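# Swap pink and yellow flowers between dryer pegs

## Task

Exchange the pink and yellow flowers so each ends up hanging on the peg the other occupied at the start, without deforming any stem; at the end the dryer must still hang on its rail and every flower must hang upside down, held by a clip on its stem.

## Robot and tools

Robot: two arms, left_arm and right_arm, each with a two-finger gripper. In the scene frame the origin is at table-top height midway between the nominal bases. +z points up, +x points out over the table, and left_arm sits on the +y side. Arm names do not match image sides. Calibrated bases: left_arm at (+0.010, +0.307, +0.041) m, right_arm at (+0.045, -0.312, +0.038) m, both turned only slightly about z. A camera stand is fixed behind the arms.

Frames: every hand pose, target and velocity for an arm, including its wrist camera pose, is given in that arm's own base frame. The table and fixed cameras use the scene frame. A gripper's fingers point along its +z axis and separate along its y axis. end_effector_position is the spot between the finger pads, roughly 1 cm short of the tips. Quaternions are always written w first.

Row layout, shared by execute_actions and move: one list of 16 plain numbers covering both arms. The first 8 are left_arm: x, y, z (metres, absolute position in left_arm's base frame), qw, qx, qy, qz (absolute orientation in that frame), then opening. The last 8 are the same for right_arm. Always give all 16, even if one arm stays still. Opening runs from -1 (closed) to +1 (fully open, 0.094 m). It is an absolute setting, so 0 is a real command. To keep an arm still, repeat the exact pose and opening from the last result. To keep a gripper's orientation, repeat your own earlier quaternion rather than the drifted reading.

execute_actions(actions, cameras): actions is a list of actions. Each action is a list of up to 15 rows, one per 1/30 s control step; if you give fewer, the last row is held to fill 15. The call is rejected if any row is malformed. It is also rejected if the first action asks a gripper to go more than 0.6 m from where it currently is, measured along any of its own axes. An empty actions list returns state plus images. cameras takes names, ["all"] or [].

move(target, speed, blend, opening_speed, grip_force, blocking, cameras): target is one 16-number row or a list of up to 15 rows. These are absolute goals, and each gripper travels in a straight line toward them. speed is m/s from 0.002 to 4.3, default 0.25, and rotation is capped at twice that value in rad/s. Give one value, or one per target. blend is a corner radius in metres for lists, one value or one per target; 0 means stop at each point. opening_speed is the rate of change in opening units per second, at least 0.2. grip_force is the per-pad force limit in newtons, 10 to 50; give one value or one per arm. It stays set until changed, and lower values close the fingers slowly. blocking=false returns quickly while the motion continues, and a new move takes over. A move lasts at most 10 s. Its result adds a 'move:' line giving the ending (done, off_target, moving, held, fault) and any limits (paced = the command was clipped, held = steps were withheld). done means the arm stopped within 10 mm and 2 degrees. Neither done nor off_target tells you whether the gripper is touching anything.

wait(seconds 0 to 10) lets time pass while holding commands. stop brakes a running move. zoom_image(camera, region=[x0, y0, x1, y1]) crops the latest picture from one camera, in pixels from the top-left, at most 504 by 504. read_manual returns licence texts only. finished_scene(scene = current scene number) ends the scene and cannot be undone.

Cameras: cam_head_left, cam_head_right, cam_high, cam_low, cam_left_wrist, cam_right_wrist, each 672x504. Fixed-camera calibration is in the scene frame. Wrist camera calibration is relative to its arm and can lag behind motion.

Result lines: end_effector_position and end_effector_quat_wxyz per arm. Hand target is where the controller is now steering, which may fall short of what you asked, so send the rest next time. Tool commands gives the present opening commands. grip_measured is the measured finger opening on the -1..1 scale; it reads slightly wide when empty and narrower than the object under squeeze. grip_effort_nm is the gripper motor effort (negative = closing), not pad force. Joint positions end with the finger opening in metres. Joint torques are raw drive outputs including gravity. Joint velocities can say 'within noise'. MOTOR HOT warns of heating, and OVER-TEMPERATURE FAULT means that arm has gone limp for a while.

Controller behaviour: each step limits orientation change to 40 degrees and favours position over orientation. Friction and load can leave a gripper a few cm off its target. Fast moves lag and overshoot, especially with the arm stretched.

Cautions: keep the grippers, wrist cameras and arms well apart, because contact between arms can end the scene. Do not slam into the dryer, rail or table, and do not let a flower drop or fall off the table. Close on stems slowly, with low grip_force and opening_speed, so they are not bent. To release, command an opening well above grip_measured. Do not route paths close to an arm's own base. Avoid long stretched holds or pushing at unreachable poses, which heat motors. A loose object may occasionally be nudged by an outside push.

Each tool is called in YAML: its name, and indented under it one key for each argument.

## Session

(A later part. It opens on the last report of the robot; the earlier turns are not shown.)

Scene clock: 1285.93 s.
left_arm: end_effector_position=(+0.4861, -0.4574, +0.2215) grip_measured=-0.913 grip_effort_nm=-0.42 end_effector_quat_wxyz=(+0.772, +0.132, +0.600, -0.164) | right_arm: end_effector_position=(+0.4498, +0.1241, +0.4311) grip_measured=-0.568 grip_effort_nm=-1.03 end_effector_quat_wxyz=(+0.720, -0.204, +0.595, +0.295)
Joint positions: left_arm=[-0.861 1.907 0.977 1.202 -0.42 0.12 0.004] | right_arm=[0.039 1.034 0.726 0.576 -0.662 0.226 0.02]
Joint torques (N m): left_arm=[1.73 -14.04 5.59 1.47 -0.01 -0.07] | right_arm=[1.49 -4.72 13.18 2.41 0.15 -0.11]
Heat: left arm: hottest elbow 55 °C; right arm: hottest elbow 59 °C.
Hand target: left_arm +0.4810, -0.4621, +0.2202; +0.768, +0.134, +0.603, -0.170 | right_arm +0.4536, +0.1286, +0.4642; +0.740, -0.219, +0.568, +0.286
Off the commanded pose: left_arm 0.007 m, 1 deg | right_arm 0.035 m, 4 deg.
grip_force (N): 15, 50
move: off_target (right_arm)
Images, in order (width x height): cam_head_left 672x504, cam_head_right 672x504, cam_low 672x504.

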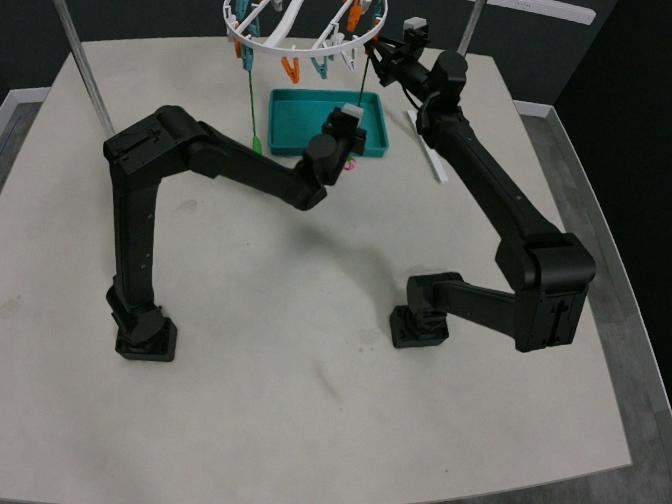

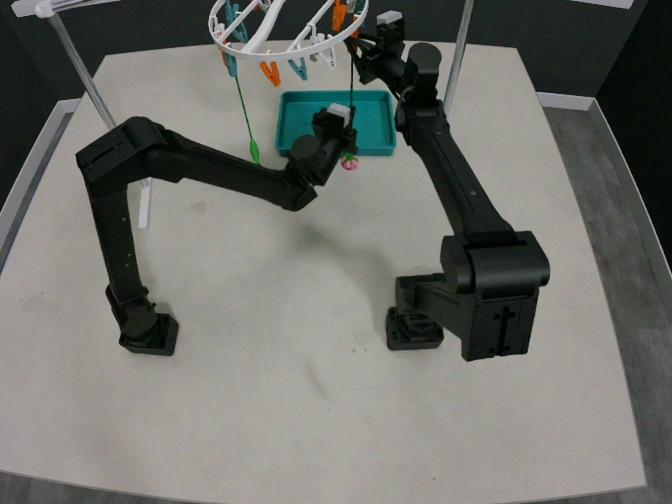

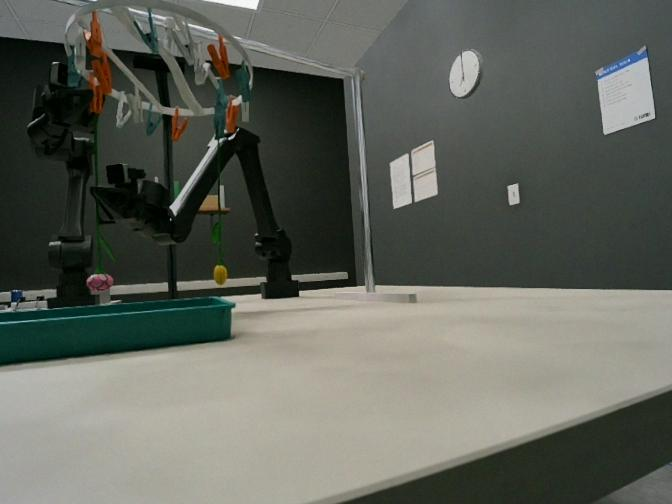

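move:
  target: [0.4801, -0.4614, 0.2414, 0.7741, 0.1319, 0.5950, -0.1716, -1.0, 0.4560, 0.1293, 0.465, 0.7400, -0.2196, 0.5678, 0.2863, -0.64]
  speed: 0.05
  cameras: ["cam_low", "cam_head_left", "cam_head_right"]

zoom_image:
  camera: "cam_head_left"
  region: [350, 25, 390, 85]

zoom_image:
  camera: "cam_low"
  region: [80, 95, 112, 127]

zoom_image:
  camera: "cam_head_right"
  region: [330, 20, 380, 80]

Scene clock: 1295.30 s.
left_arm: end_effector_position=(+0.4859, -0.4571, +0.2274) grip_measured=-0.913 grip_effort_nm=-0.42 end_effector_quat_wxyz=(+0.771, +0.133, +0.601, -0.164) | right_arm: end_effector_position=(+0.4498, +0.1241, +0.4311) grip_measured=-0.568 grip_effort_nm=-1.03 end_effector_quat_wxyz=(+0.720, -0.204, +0.595, +0.295)
Joint positions: left_arm=[-0.861 1.892 0.977 1.185 -0.42 0.12 0.004] | right_arm=[0.039 1.034 0.726 0.576 -0.662 0.226 0.02]
Joint torques (N m): left_arm=[1.79 -15.5 5.98 1.55 0.1 0.05] | right_arm=[1.55 -4.54 13.19 2.45 0.14 -0.12]
Heat: left arm: hottest elbow 55 °C; right arm: hottest elbow 59 °C.
Hand target: left_arm +0.4801, -0.4612, +0.2413; +0.774, +0.132, +0.595, -0.172 | right_arm +0.4536, +0.1286, +0.4642; +0.740, -0.219, +0.568, +0.286
Off the commanded pose: left_arm 0.016 m, 1 deg | right_arm 0.035 m, 4 deg.
grip_force (N): 15, 50
move: off_target (left_arm, right_arm)
Images, in order (width x height): cam_head_left 672x504, cam_head_right 672x504, cam_low 672x504.

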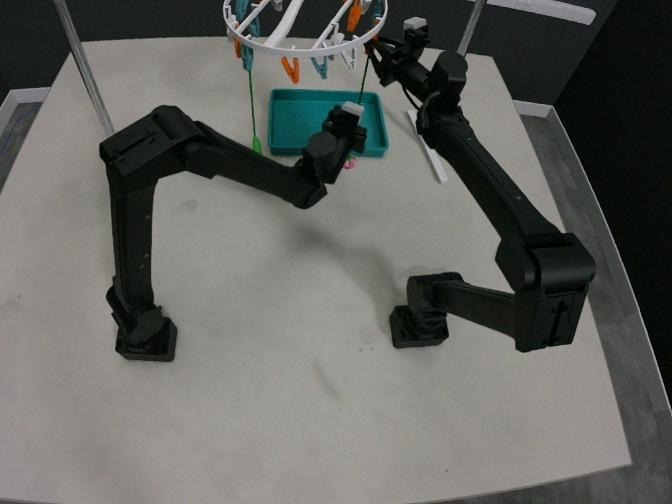

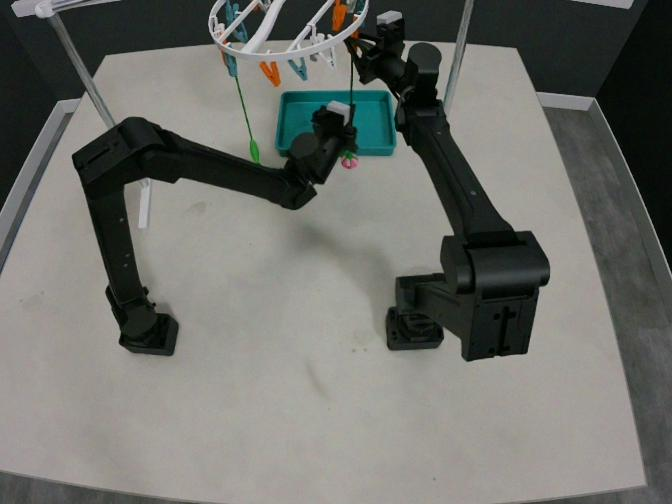

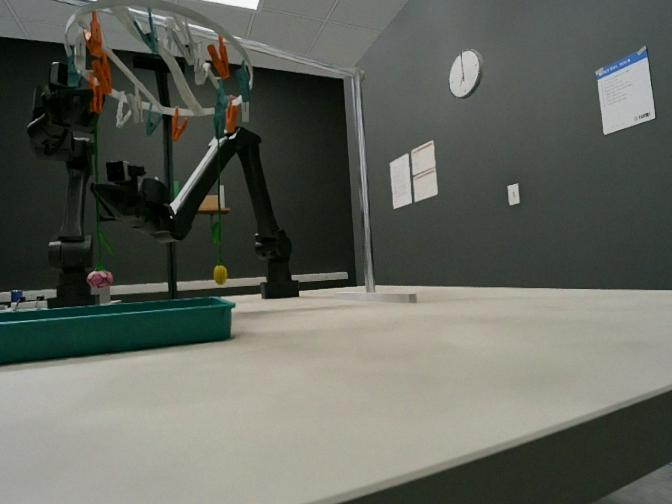

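Scaled by 8.400 from the camera's 672x504 image, which has a finer 960x720 frame.

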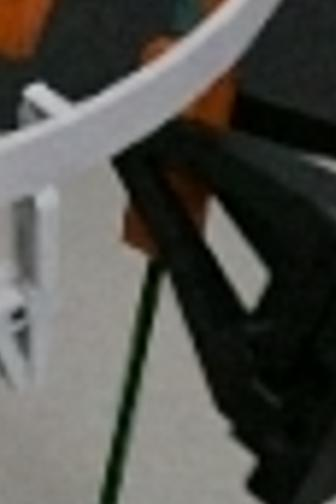

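Scaled by 15.750 from the camera's 672x504 image, which has a finer 960x720 frame.

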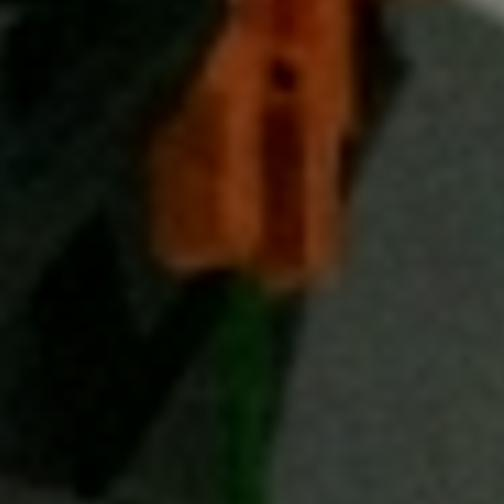

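Scaled by 8.400 from the camera's 672x504 image, which has a finer 960x720 frame.

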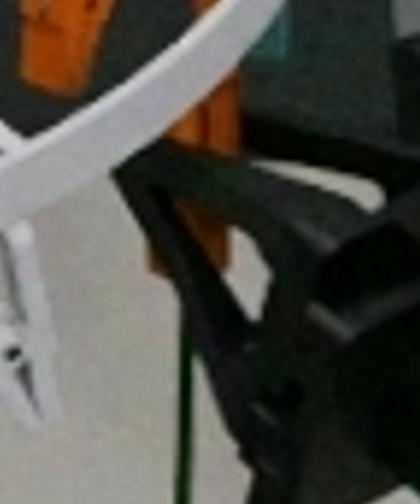

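move:
  target: [0.4797, -0.4610, 0.2477, 0.7735, 0.1320, 0.5957, -0.1715, -1.0, 0.4560, 0.1293, 0.465, 0.7400, -0.2196, 0.5678, 0.2863, -0.64]
  speed: 0.05
  cameras: ["cam_low", "cam_head_left", "cam_head_right"]

zoom_image:
  camera: "cam_head_left"
  region: [350, 25, 390, 85]

zoom_image:
  camera: "cam_low"
  region: [80, 95, 112, 127]

zoom_image:
  camera: "cam_head_right"
  region: [330, 20, 380, 80]

Scene clock: 1301.50 s.
left_arm: end_effector_position=(+0.4856, -0.4569, +0.2328) grip_measured=-0.913 grip_effort_nm=-0.42 end_effector_quat_wxyz=(+0.770, +0.134, +0.602, -0.164) | right_arm: end_effector_position=(+0.4498, +0.1241, +0.4311) grip_measured=-0.568 grip_effort_nm=-1.03 end_effector_quat_wxyz=(+0.720, -0.204, +0.595, +0.295)
Joint positions: left_arm=[-0.861 1.877 0.977 1.166 -0.42 0.12 0.004] | right_arm=[0.039 1.034 0.726 0.576 -0.662 0.226 0.02]
Joint torques (N m): left_arm=[1.79 -15.44 6.11 1.55 0.08 0.04] | right_arm=[1.38 -4.6 13.19 2.41 0.15 -0.11]
Heat: left arm: hottest elbow 55 °C; right arm: hottest elbow 59 °C.
Hand target: left_arm +0.4798, -0.4608, +0.2474; +0.773, +0.132, +0.596, -0.171 | right_arm +0.4536, +0.1286, +0.4642; +0.740, -0.219, +0.568, +0.286
Off the commanded pose: left_arm 0.017 m, 1 deg | right_arm 0.035 m, 4 deg.
grip_force (N): 15, 50
move: off_target (left_arm, right_arm)
Images, in order (width x height): cam_head_left 672x504, cam_head_right 672x504, cam_low 672x504.

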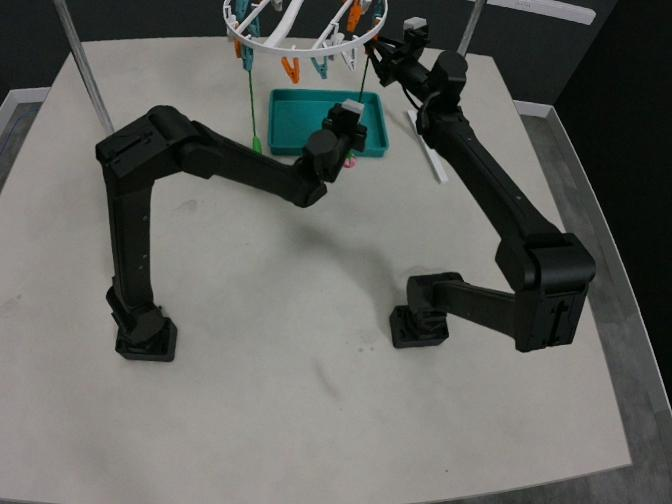

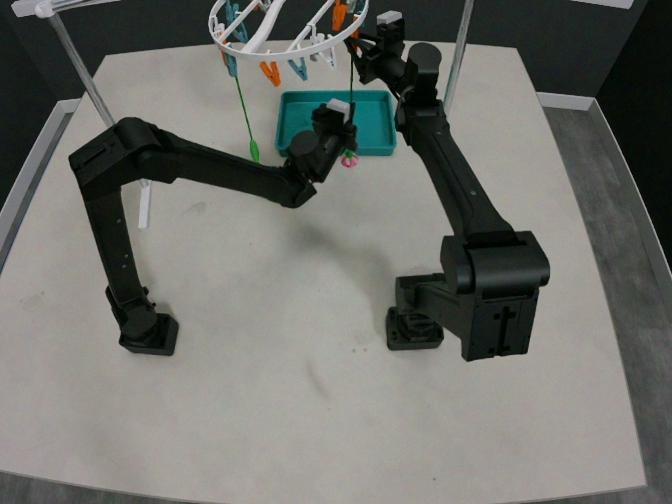

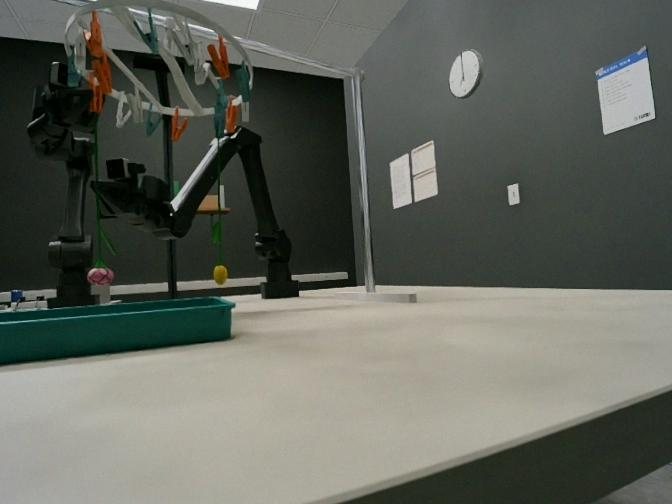

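Scaled by 8.400 from the camera's 672x504 image, which has a finer 960x720 frame.

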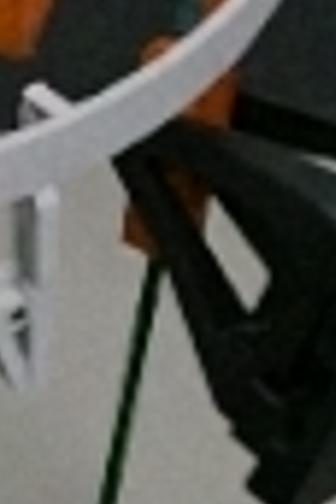

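Scaled by 15.750 from the camera's 672x504 image, which has a finer 960x720 frame.

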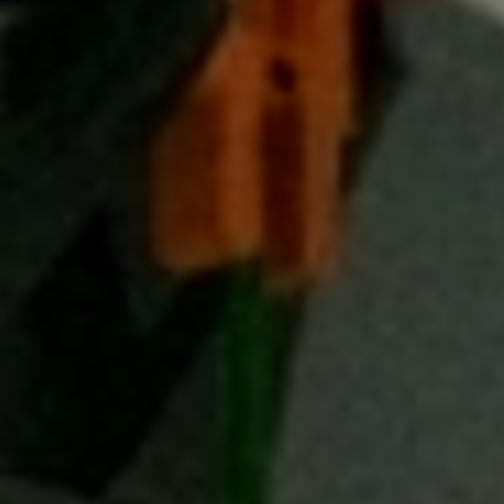

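Scaled by 8.400 from the camera's 672x504 image, which has a finer 960x720 frame.

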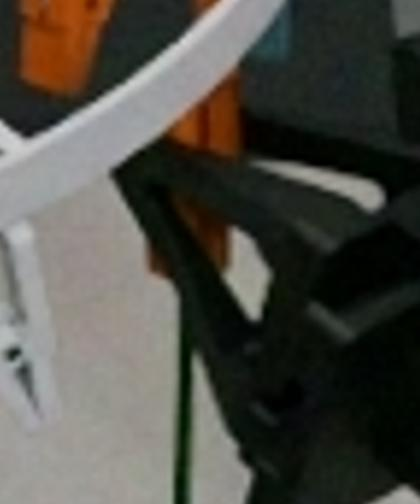

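move:
  target: [0.4785, -0.4599, 0.2602, 0.7722, 0.1324, 0.5974, -0.1711, -1.0, 0.4560, 0.1293, 0.465, 0.7400, -0.2196, 0.5678, 0.2863, -0.64]
  speed: 0.05
  cameras: ["cam_low", "cam_head_left", "cam_head_right"]

zoom_image:
  camera: "cam_head_left"
  region: [350, 25, 390, 85]

zoom_image:
  camera: "cam_low"
  region: [80, 95, 112, 127]

zoom_image:
  camera: "cam_head_right"
  region: [330, 20, 380, 80]

Scene clock: 1315.37 s.
left_arm: end_effector_position=(+0.4847, -0.4558, +0.2463) grip_measured=-0.913 grip_effort_nm=-0.42 end_effector_quat_wxyz=(+0.769, +0.134, +0.603, -0.163) | right_arm: end_effector_position=(+0.4498, +0.1241, +0.4311) grip_measured=-0.568 grip_effort_nm=-1.03 end_effector_quat_wxyz=(+0.720, -0.204, +0.595, +0.295)
Joint positions: left_arm=[-0.861 1.843 0.977 1.129 -0.42 0.12 0.004] | right_arm=[0.039 1.034 0.726 0.576 -0.662 0.226 0.02]
Joint torques (N m): left_arm=[1.73 -15.09 6.32 1.63 0.04 0.02] | right_arm=[1.38 -4.72 13.15 2.47 0.16 -0.12]
Heat: left arm: hottest elbow 55 °C; right arm: hottest elbow 59 °C.
Hand target: left_arm +0.4786, -0.4597, +0.2601; +0.772, +0.132, +0.597, -0.171 | right_arm +0.4536, +0.1286, +0.4642; +0.740, -0.219, +0.568, +0.286
Off the commanded pose: left_arm 0.016 m, 1 deg | right_arm 0.035 m, 4 deg.
grip_force (N): 15, 50
move: off_target (left_arm, right_arm)
Images, in order (width x height): cam_head_left 672x504, cam_head_right 672x504, cam_low 672x504.

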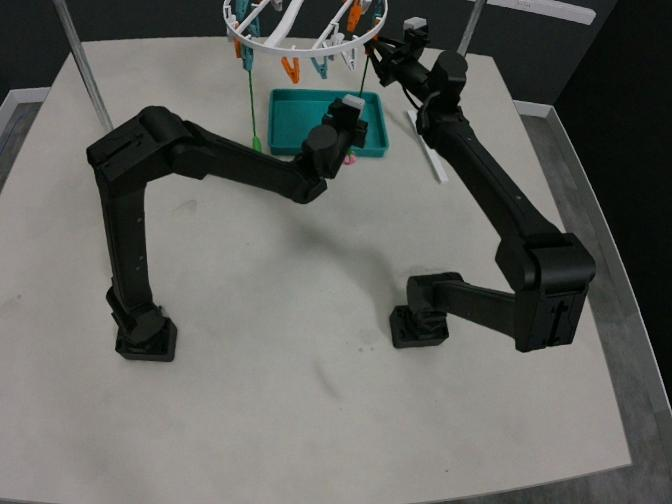

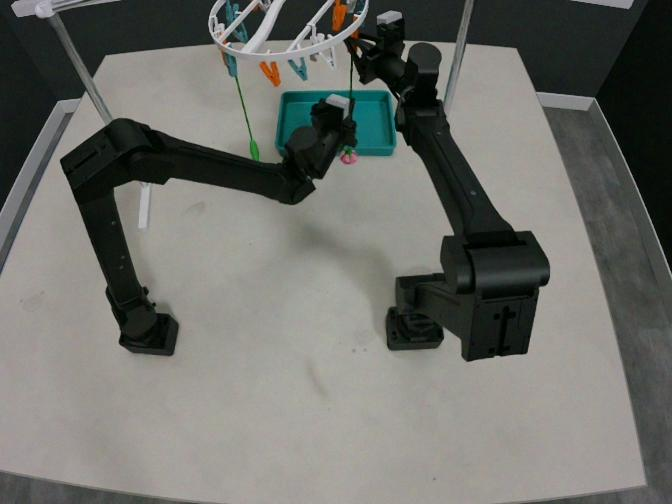

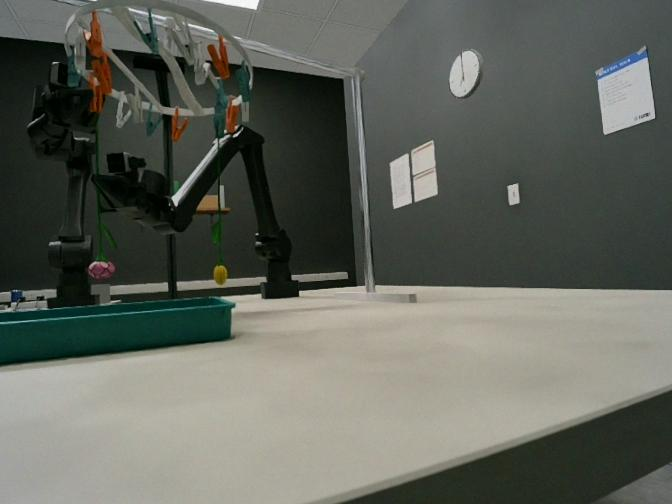

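Scaled by 8.400 from the camera's 672x504 image, which has a finer 960x720 frame.

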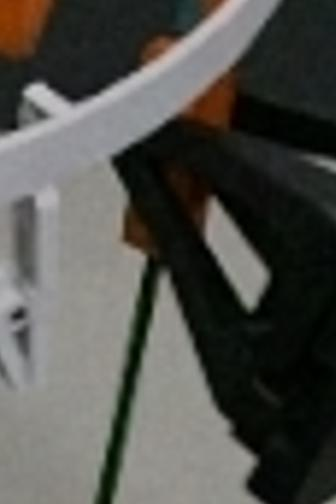

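Scaled by 15.750 from the camera's 672x504 image, which has a finer 960x720 frame.

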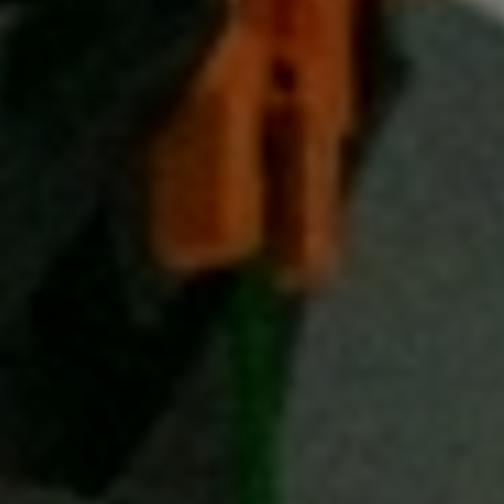

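Scaled by 8.400 from the camera's 672x504 image, which has a finer 960x720 frame.

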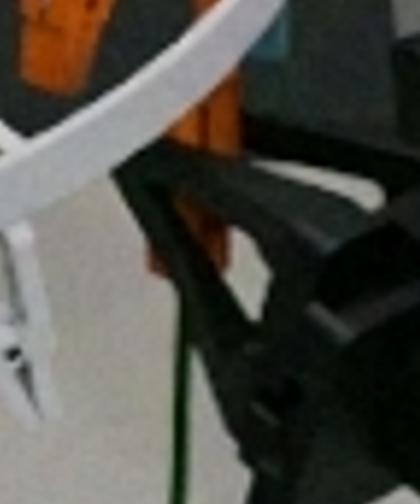

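move:
  target: [0.4785, -0.4599, 0.2602, 0.7722, 0.1324, 0.5974, -0.1711, -1.0, 0.4560, 0.1293, 0.465, 0.7400, -0.2196, 0.5678, 0.2863, -0.02]
  speed: 0.05
  opening_speed: 0.5
  cameras: ["cam_low", "cam_right_wrist", "cam_head_left"]

zoom_image:
  camera: "cam_right_wrist"
  region: [168, 252, 504, 504]

zoom_image:
  camera: "cam_low"
  region: [80, 85, 120, 125]

zoom_image:
  camera: "cam_head_left"
  region: [350, 25, 390, 85]

Scene clock: 1324.43 s.
left_arm: end_effector_position=(+0.4847, -0.4558, +0.2463) grip_measured=-0.913 grip_effort_nm=-0.42 end_effector_quat_wxyz=(+0.769, +0.134, +0.603, -0.163) | right_arm: end_effector_position=(+0.4498, +0.1241, +0.4311) grip_measured=-0.022 grip_effort_nm=0.07 end_effector_quat_wxyz=(+0.720, -0.204, +0.595, +0.295)
Joint positions: left_arm=[-0.861 1.843 0.977 1.129 -0.42 0.12 0.004] | right_arm=[0.039 1.034 0.726 0.576 -0.662 0.226 0.046]
Joint torques (N m): left_arm=[1.73 -15.09 6.32 1.57 0.04 0.01] | right_arm=[1.38 -4.72 13.22 2.43 0.15 -0.12]
Heat: left arm: hottest elbow 55 °C; right arm: hottest elbow 60 °C.
Hand target: left_arm +0.4786, -0.4597, +0.2601; +0.772, +0.132, +0.597, -0.171 | right_arm +0.4536, +0.1286, +0.4642; +0.740, -0.219, +0.568, +0.286
Off the commanded pose: left_arm 0.016 m, 1 deg | right_arm 0.035 m, 4 deg.
grip_force (N): 15, 50
move: off_target (left_arm, right_arm)
camera_calibration:
cam_right_wrist: T_world_to_cam=[[0.669831, -0.740992, -0.0475092, -0.18996], [-0.190894, -0.110022, -0.975425, 0.560284], [0.717555, 0.66244, -0.215147, -0.223404], [0, 0, 0, 1]] pos_world=[0.394501, 0.0688765, 0.489426]
Images, in order (width x height): cam_head_left 672x504, cam_low 672x504, cam_right_wrist 672x504.

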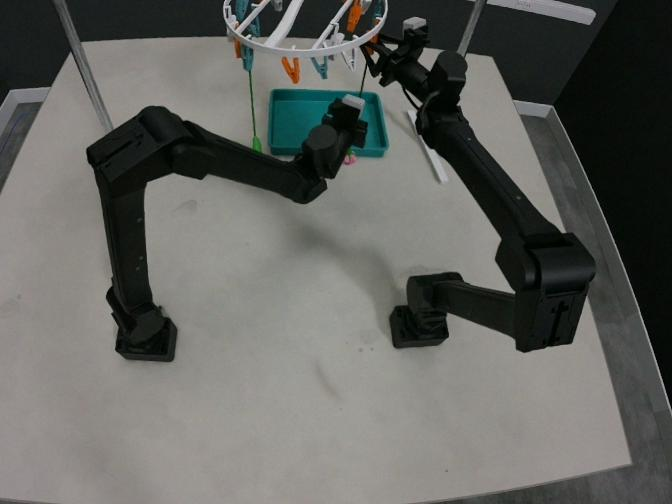

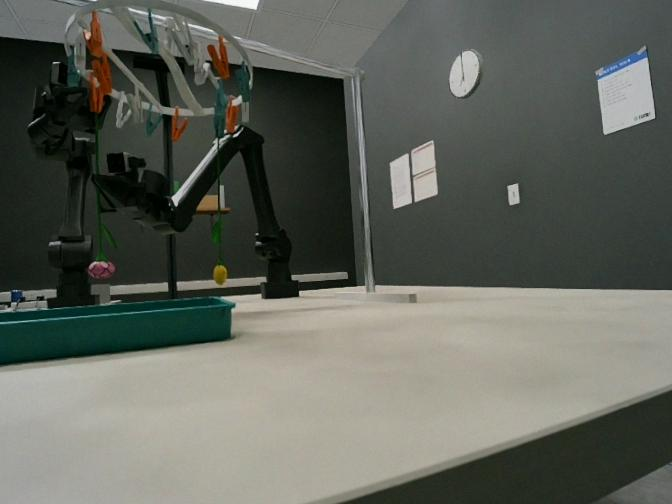

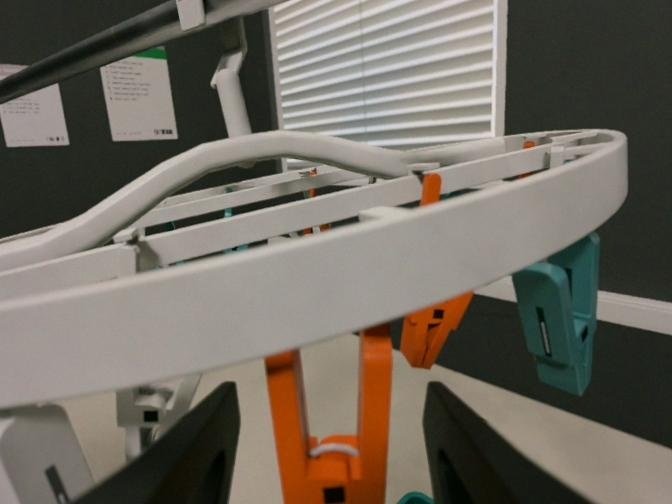

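Scaled by 1.500 from the camera's 672x504 image, which has a finer 960x720 frame.

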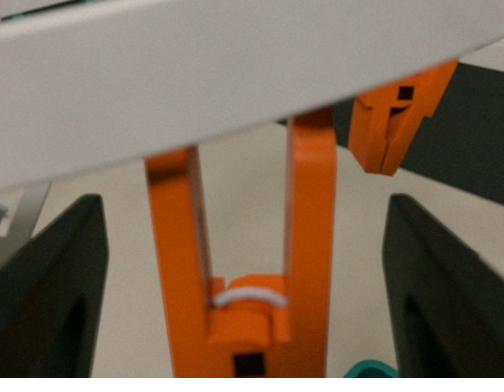

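Scaled by 12.600 from the camera's 672x504 image, which has a finer 960x720 frame.

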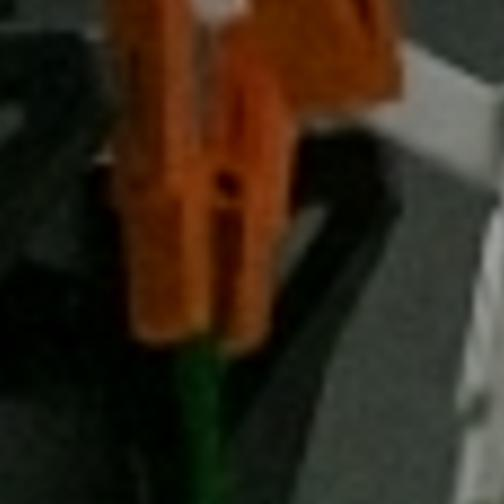

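Scaled by 8.400 from the camera's 672x504 image, which has a finer 960x720 frame.

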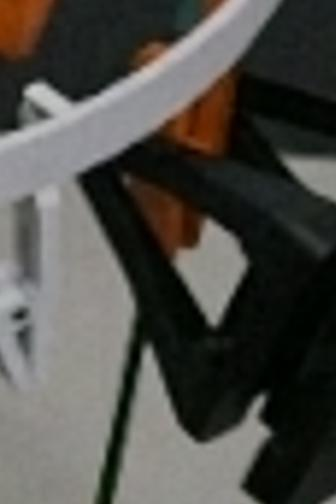

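move:
  target:
    - [0.4785, -0.4599, 0.2602, 0.7722, 0.1324, 0.5974, -0.1711, -1.0, 0.3842, 0.0596, 0.465, 0.7400, -0.2196, 0.5678, 0.2863, -0.02]
    - [0.4785, -0.4599, 0.242, 0.7722, 0.1324, 0.5974, -0.1711, -1.0, 0.3500, 0.0265, 0.46, 0.7400, -0.2196, 0.5678, 0.2863, -0.02]
  speed: [0.1, 0.05]
  cameras: ["cam_low", "cam_right_wrist", "cam_head_right"]

zoom_image:
  camera: "cam_right_wrist"
  region: [200, 202, 536, 504]

zoom_image:
  camera: "cam_low"
  region: [60, 60, 260, 310]

Scene clock: 1337.07 s.
left_arm: end_effector_position=(+0.4834, -0.4543, +0.2462) grip_measured=-0.913 grip_effort_nm=-0.42 end_effector_quat_wxyz=(+0.771, +0.133, +0.600, -0.164) | right_arm: end_effector_position=(+0.3525, +0.0290, +0.4619) grip_measured=-0.021 grip_effort_nm=0.07 end_effector_quat_wxyz=(+0.739, -0.224, +0.568, +0.285)
Joint positions: left_arm=[-0.861 1.844 0.971 1.143 -0.42 0.12 0.004] | right_arm=[-0.354 0.79 0.614 0.701 -1.036 0.455 0.046]
Joint torques (N m): left_arm=[1.73 -12.28 6.13 2.86 0.04 0.01] | right_arm=[-0.15 -1.79 7.98 1.89 0.19 0.18]
Heat: left arm: hottest elbow 55 °C; right arm: hottest elbow 60 °C.
Hand target: left_arm +0.4785, -0.4597, +0.2421; +0.772, +0.132, +0.598, -0.171 | right_arm +0.3501, +0.0266, +0.4599; +0.740, -0.220, +0.568, +0.286
Off the commanded pose: left_arm 0.009 m, 1 deg | right_arm 0.004 m, 0 deg.
grip_force (N): 15, 50
move: done
camera_calibration:
cam_right_wrist: T_world_to_cam=[[0.677814, -0.735039, 0.0169217, -0.226585], [-0.113369, -0.127228, -0.985373, 0.539129], [0.72644, 0.665982, -0.169567, -0.108183], [0, 0, 0, 1]] pos_world=[0.293291, -0.0259087, 0.516733]
Images, in order (width x height): cam_head_right 672x504, cam_low 672x504, cam_right_wrist 672x504.

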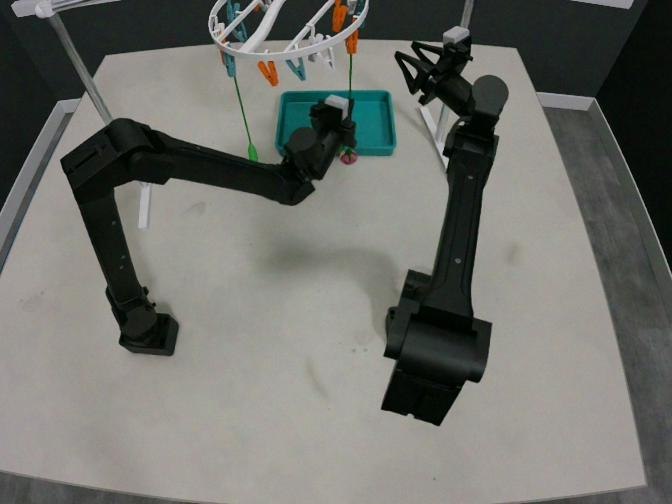

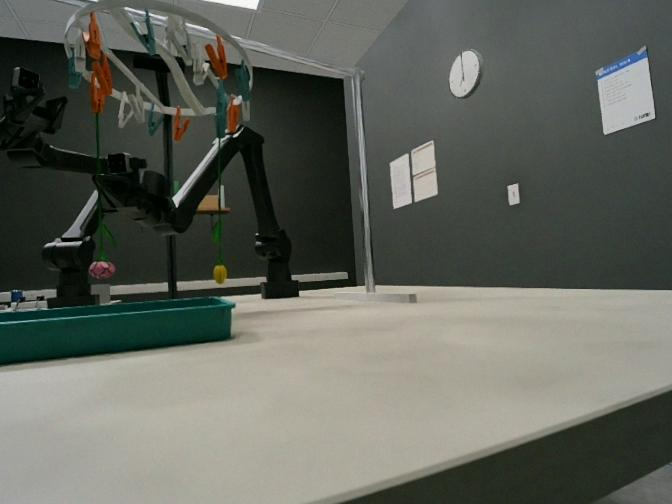

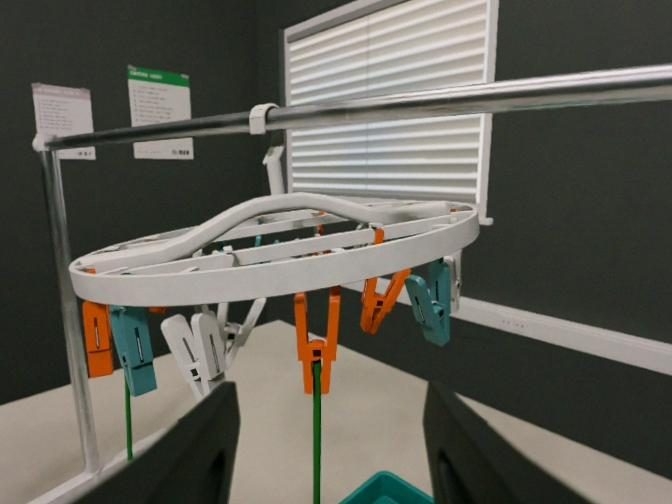

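Scaled by 1.500 from the camera's 672x504 image, which has a finer 960x720 frame.

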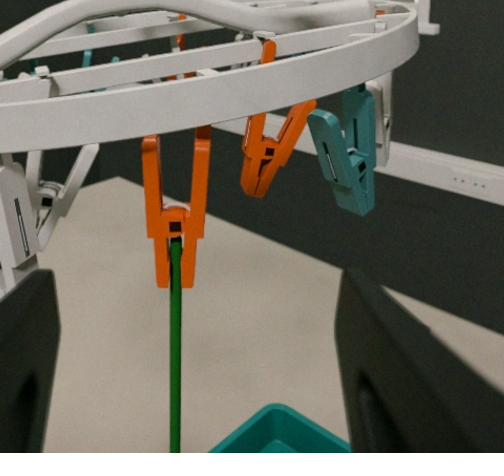

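Scaled by 2.016 from the camera's 672x504 image, which has a finer 960x720 frame.

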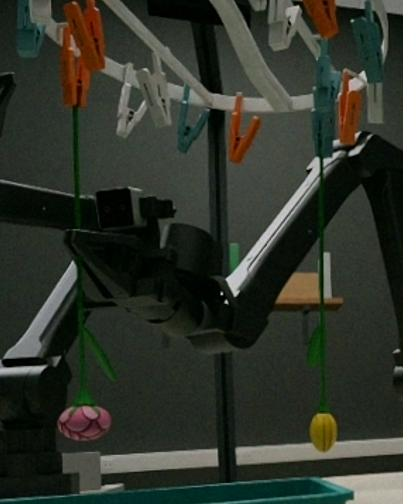

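move:
  target:
    - [0.4785, -0.4599, 0.227, 0.7722, 0.1324, 0.5974, -0.1711, -1.0, 0.3300, 0.0100, 0.45, 0.7400, -0.2196, 0.5678, 0.2863, -0.3]
    - [0.4785, -0.4599, 0.227, 0.7722, 0.1324, 0.5974, -0.1711, -0.3, 0.3300, 0.0100, 0.45, 0.7400, -0.2196, 0.5678, 0.2863, -0.3]
  speed: 0.05
  opening_speed: 0.35
  cameras: ["cam_low", "cam_left_wrist", "cam_right_wrist"]

zoom_image:
  camera: "cam_left_wrist"
  region: [168, 252, 504, 504]

zoom_image:
  camera: "cam_low"
  region: [60, 60, 260, 310]

Scene clock: 1345.60 s.
left_arm: end_effector_position=(+0.4835, -0.4544, +0.2325) grip_measured=-0.303 grip_effort_nm=0.06 end_effector_quat_wxyz=(+0.772, +0.132, +0.599, -0.165) | right_arm: end_effector_position=(+0.3316, +0.0124, +0.4532) grip_measured=-0.299 grip_effort_nm=-0.07 end_effector_quat_wxyz=(+0.740, -0.225, +0.566, +0.285)
Joint positions: left_arm=[-0.861 1.877 0.967 1.183 -0.42 0.12 0.033] | right_arm=[-0.452 0.771 0.564 0.838 -1.118 0.571 0.033]
Joint torques (N m): left_arm=[1.79 -12.4 5.89 2.78 0.04 0.01] | right_arm=[-0.26 -0.67 7.76 1.74 0.26 0.19]
Heat: left arm: hottest elbow 54 °C; right arm: hottest elbow 59 °C.
Hand target: left_arm +0.4785, -0.4597, +0.2270; +0.772, +0.132, +0.598, -0.171 | right_arm +0.3300, +0.0101, +0.4500; +0.740, -0.220, +0.568, +0.286
Off the commanded pose: left_arm 0.009 m, 1 deg | right_arm 0.004 m, 1 deg.
grip_force (N): 15, 50
move: done
camera_calibration:
cam_left_wrist: T_world_to_cam=[[-0.404884, -0.914198, -0.0176386, -0.215624], [-0.161127, 0.0903227, -0.982792, 0.38532], [0.90006, -0.395074, -0.183872, -0.479556], [0, 0, 0, 1]] pos_world=[0.406412, -0.421386, 0.286709]
cam_right_wrist: T_world_to_cam=[[0.677949, -0.734831, 0.0201955, -0.225882], [-0.108986, -0.127643, -0.985814, 0.524876], [0.726985, 0.666131, -0.166622, -0.0849385], [0, 0, 0, 1]] pos_world=[0.27209, -0.0424082, 0.507839]
Images, in order (width x height): cam_low 672x504, cam_left_wrist 672x504, cam_right_wrist 672x504.

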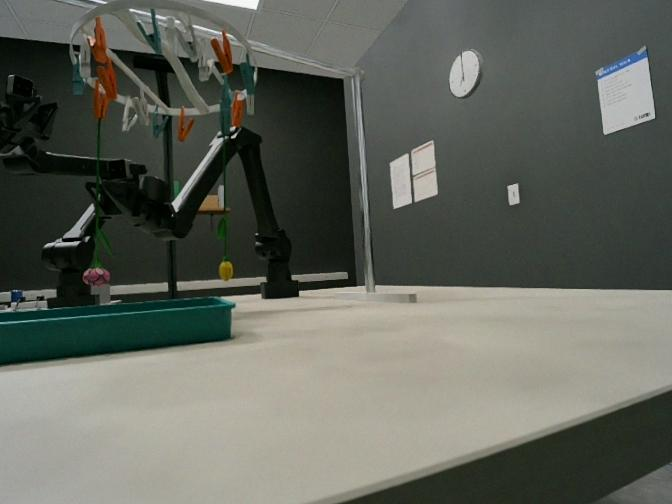

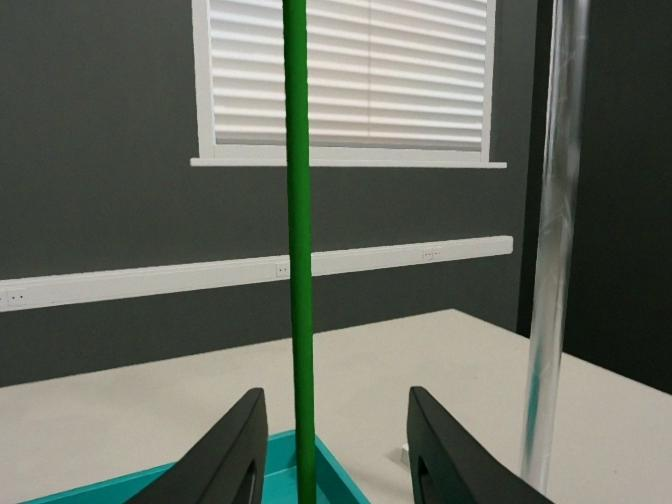

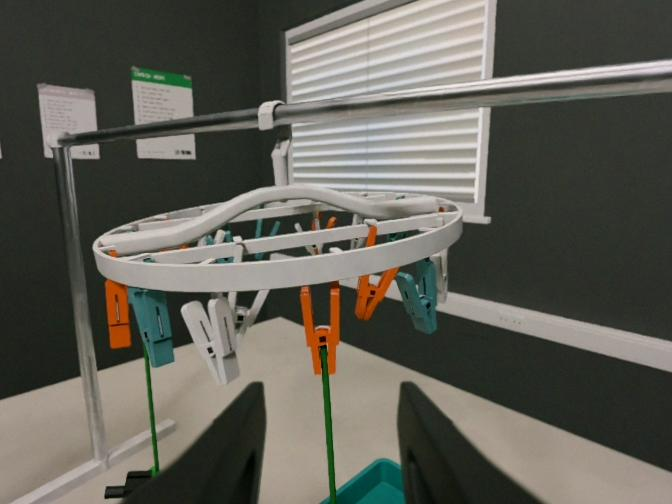

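Scaled by 1.500 from the camera's 672x504 image, which has a finer 960x720 frame.

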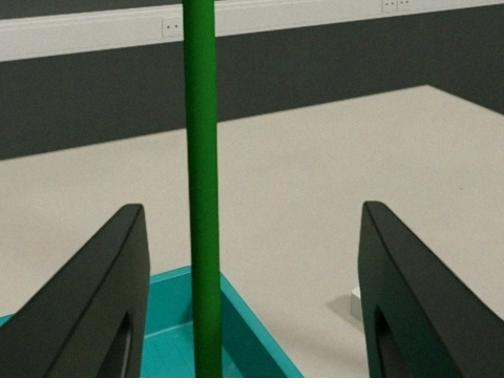

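Scaled by 2.016 from the camera's 672x504 image, which has a finer 960x720 frame.

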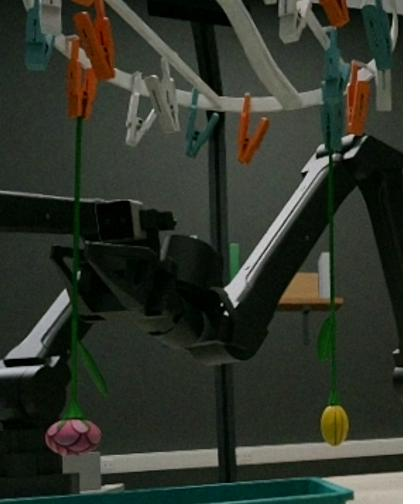

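move:
  target:
    - [0.3425, -0.3965, 0.232, 0.7722, 0.1324, 0.5974, -0.1711, -0.3, 0.3000, -0.0200, 0.43, 0.7400, -0.2196, 0.5678, 0.2863, -0.3]
    - [0.280, -0.250, 0.25, 0.7722, 0.1324, 0.5974, -0.1711, -0.3, 0.2700, -0.0600, 0.40, 0.7400, -0.2196, 0.5678, 0.2863, -0.3]
  speed: [0.12, 0.2]
  cameras: ["all"]

zoom_image:
  camera: "cam_low"
  region: [50, 50, 260, 320]

zoom_image:
  camera: "cam_head_right"
  region: [190, 0, 390, 220]

zoom_image:
  camera: "cam_right_wrist"
  region: [100, 150, 500, 450]

Scene clock: 1353.17 s.
left_arm: end_effector_position=(+0.2781, -0.2540, +0.2483) grip_measured=-0.302 grip_effort_nm=0.06 end_effector_quat_wxyz=(+0.772, +0.138, +0.597, -0.170) | right_arm: end_effector_position=(+0.2739, -0.0593, +0.4024) grip_measured=-0.299 grip_effort_nm=-0.08 end_effector_quat_wxyz=(+0.740, -0.181, +0.601, +0.242)
Joint positions: left_arm=[-0.962 1.2 0.186 1.303 -0.499 0.151 0.033] | right_arm=[-0.859 0.869 0.423 1.57 -1.335 1.137 0.033]
Joint torques (N m): left_arm=[3.37 -4.42 5.09 1.48 0.24 -0.08] | right_arm=[-0.21 -0.85 6.54 0.85 0.51 0.17]
Heat: left arm: hottest elbow 54 °C; right arm: hottest elbow 58 °C.
Hand target: left_arm +0.2800, -0.2501, +0.2501; +0.772, +0.132, +0.597, -0.171 | right_arm +0.2710, -0.0592, +0.4002; +0.739, -0.176, +0.603, +0.242
Off the commanded pose: left_arm 0.005 m, 1 deg | right_arm 0.005 m, 8 deg.
joint sent to its limit (right arm) — joint 4 (wrist pitch), upper limit. The joint targets are off in orientation, not in position.
grip_force (N): 15, 50
move: off_target (right_arm)
camera_calibration:
cam_left_wrist: T_world_to_cam=[[-0.420016, -0.907258, -0.021653, -0.108362], [-0.154848, 0.0951558, -0.983345, 0.349258], [0.894208, -0.409668, -0.180454, -0.215549], [0, 0, 0, 1]] pos_world=[0.201313, -0.21985, 0.302199]
cam_right_wrist: T_world_to_cam=[[0.578269, -0.815742, -0.0130215, -0.202597], [-0.181866, -0.11333, -0.976771, 0.476472], [0.795318, 0.567204, -0.213891, -0.009341], [0, 0, 0, 1]] pos_world=[0.211239, -0.10597, 0.460768]

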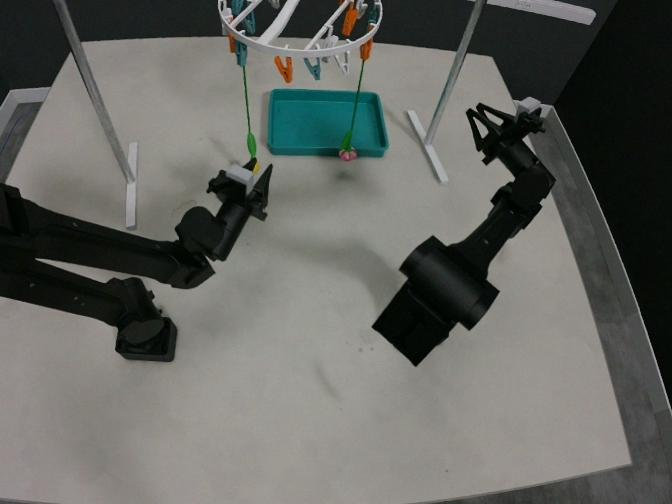

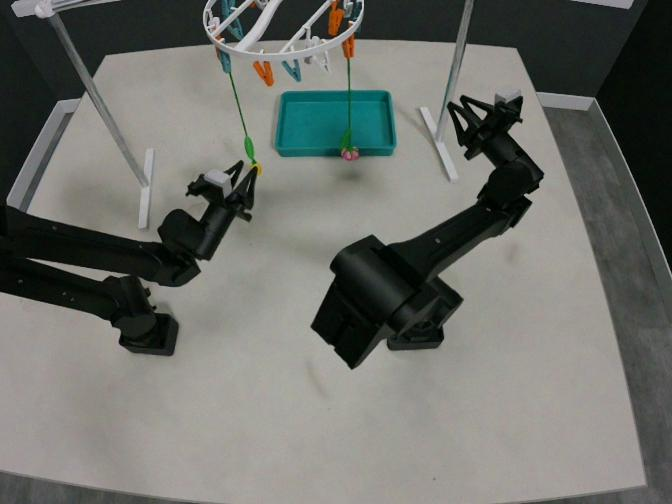

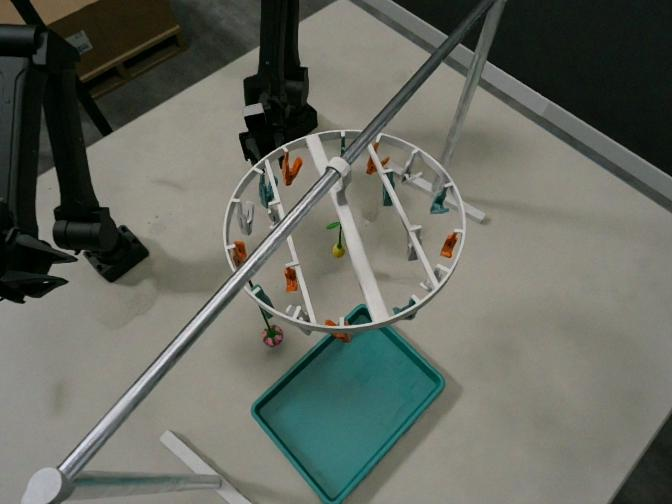

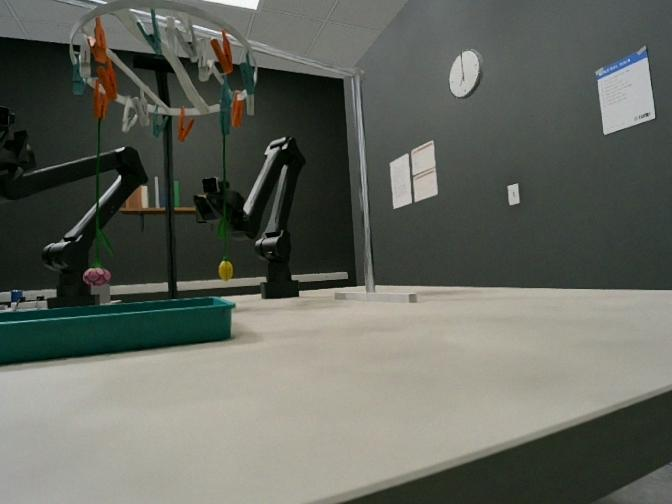

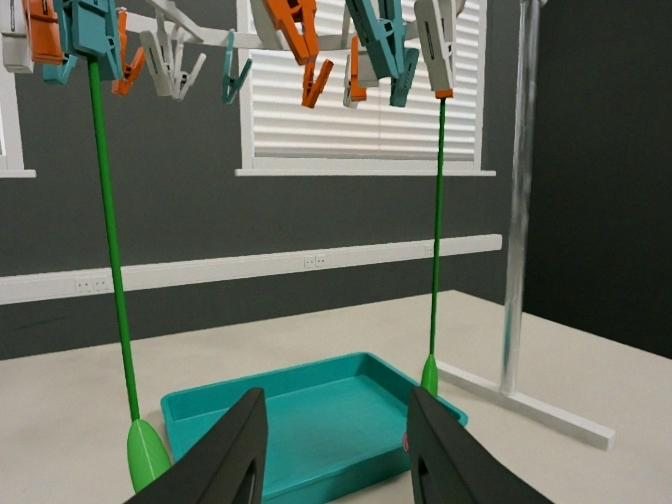

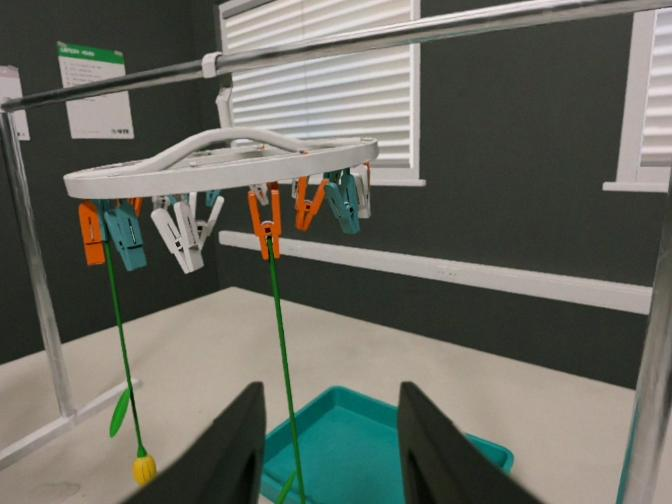

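Scaled by 1.867 from the camera's 672x504 image, which has a finer 960x720 frame.

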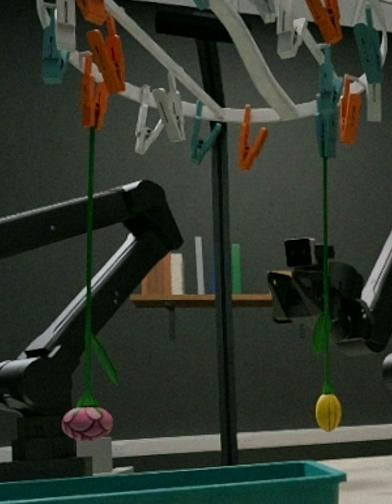

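Scaled by 2.291 from the camera's 672x504 image, which has a finer 960x720 frame.

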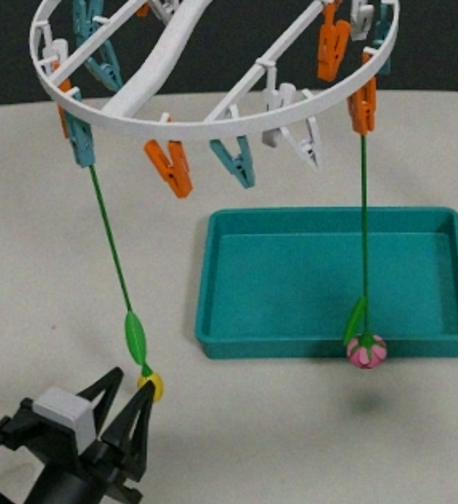

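Scaled by 1.260 from the camera's 672x504 image, which has a finer 960x720 frame.

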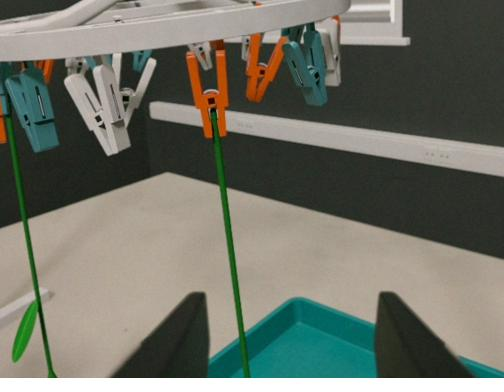

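finished_scene:
  scene: 2

The scene is finished: the task was done.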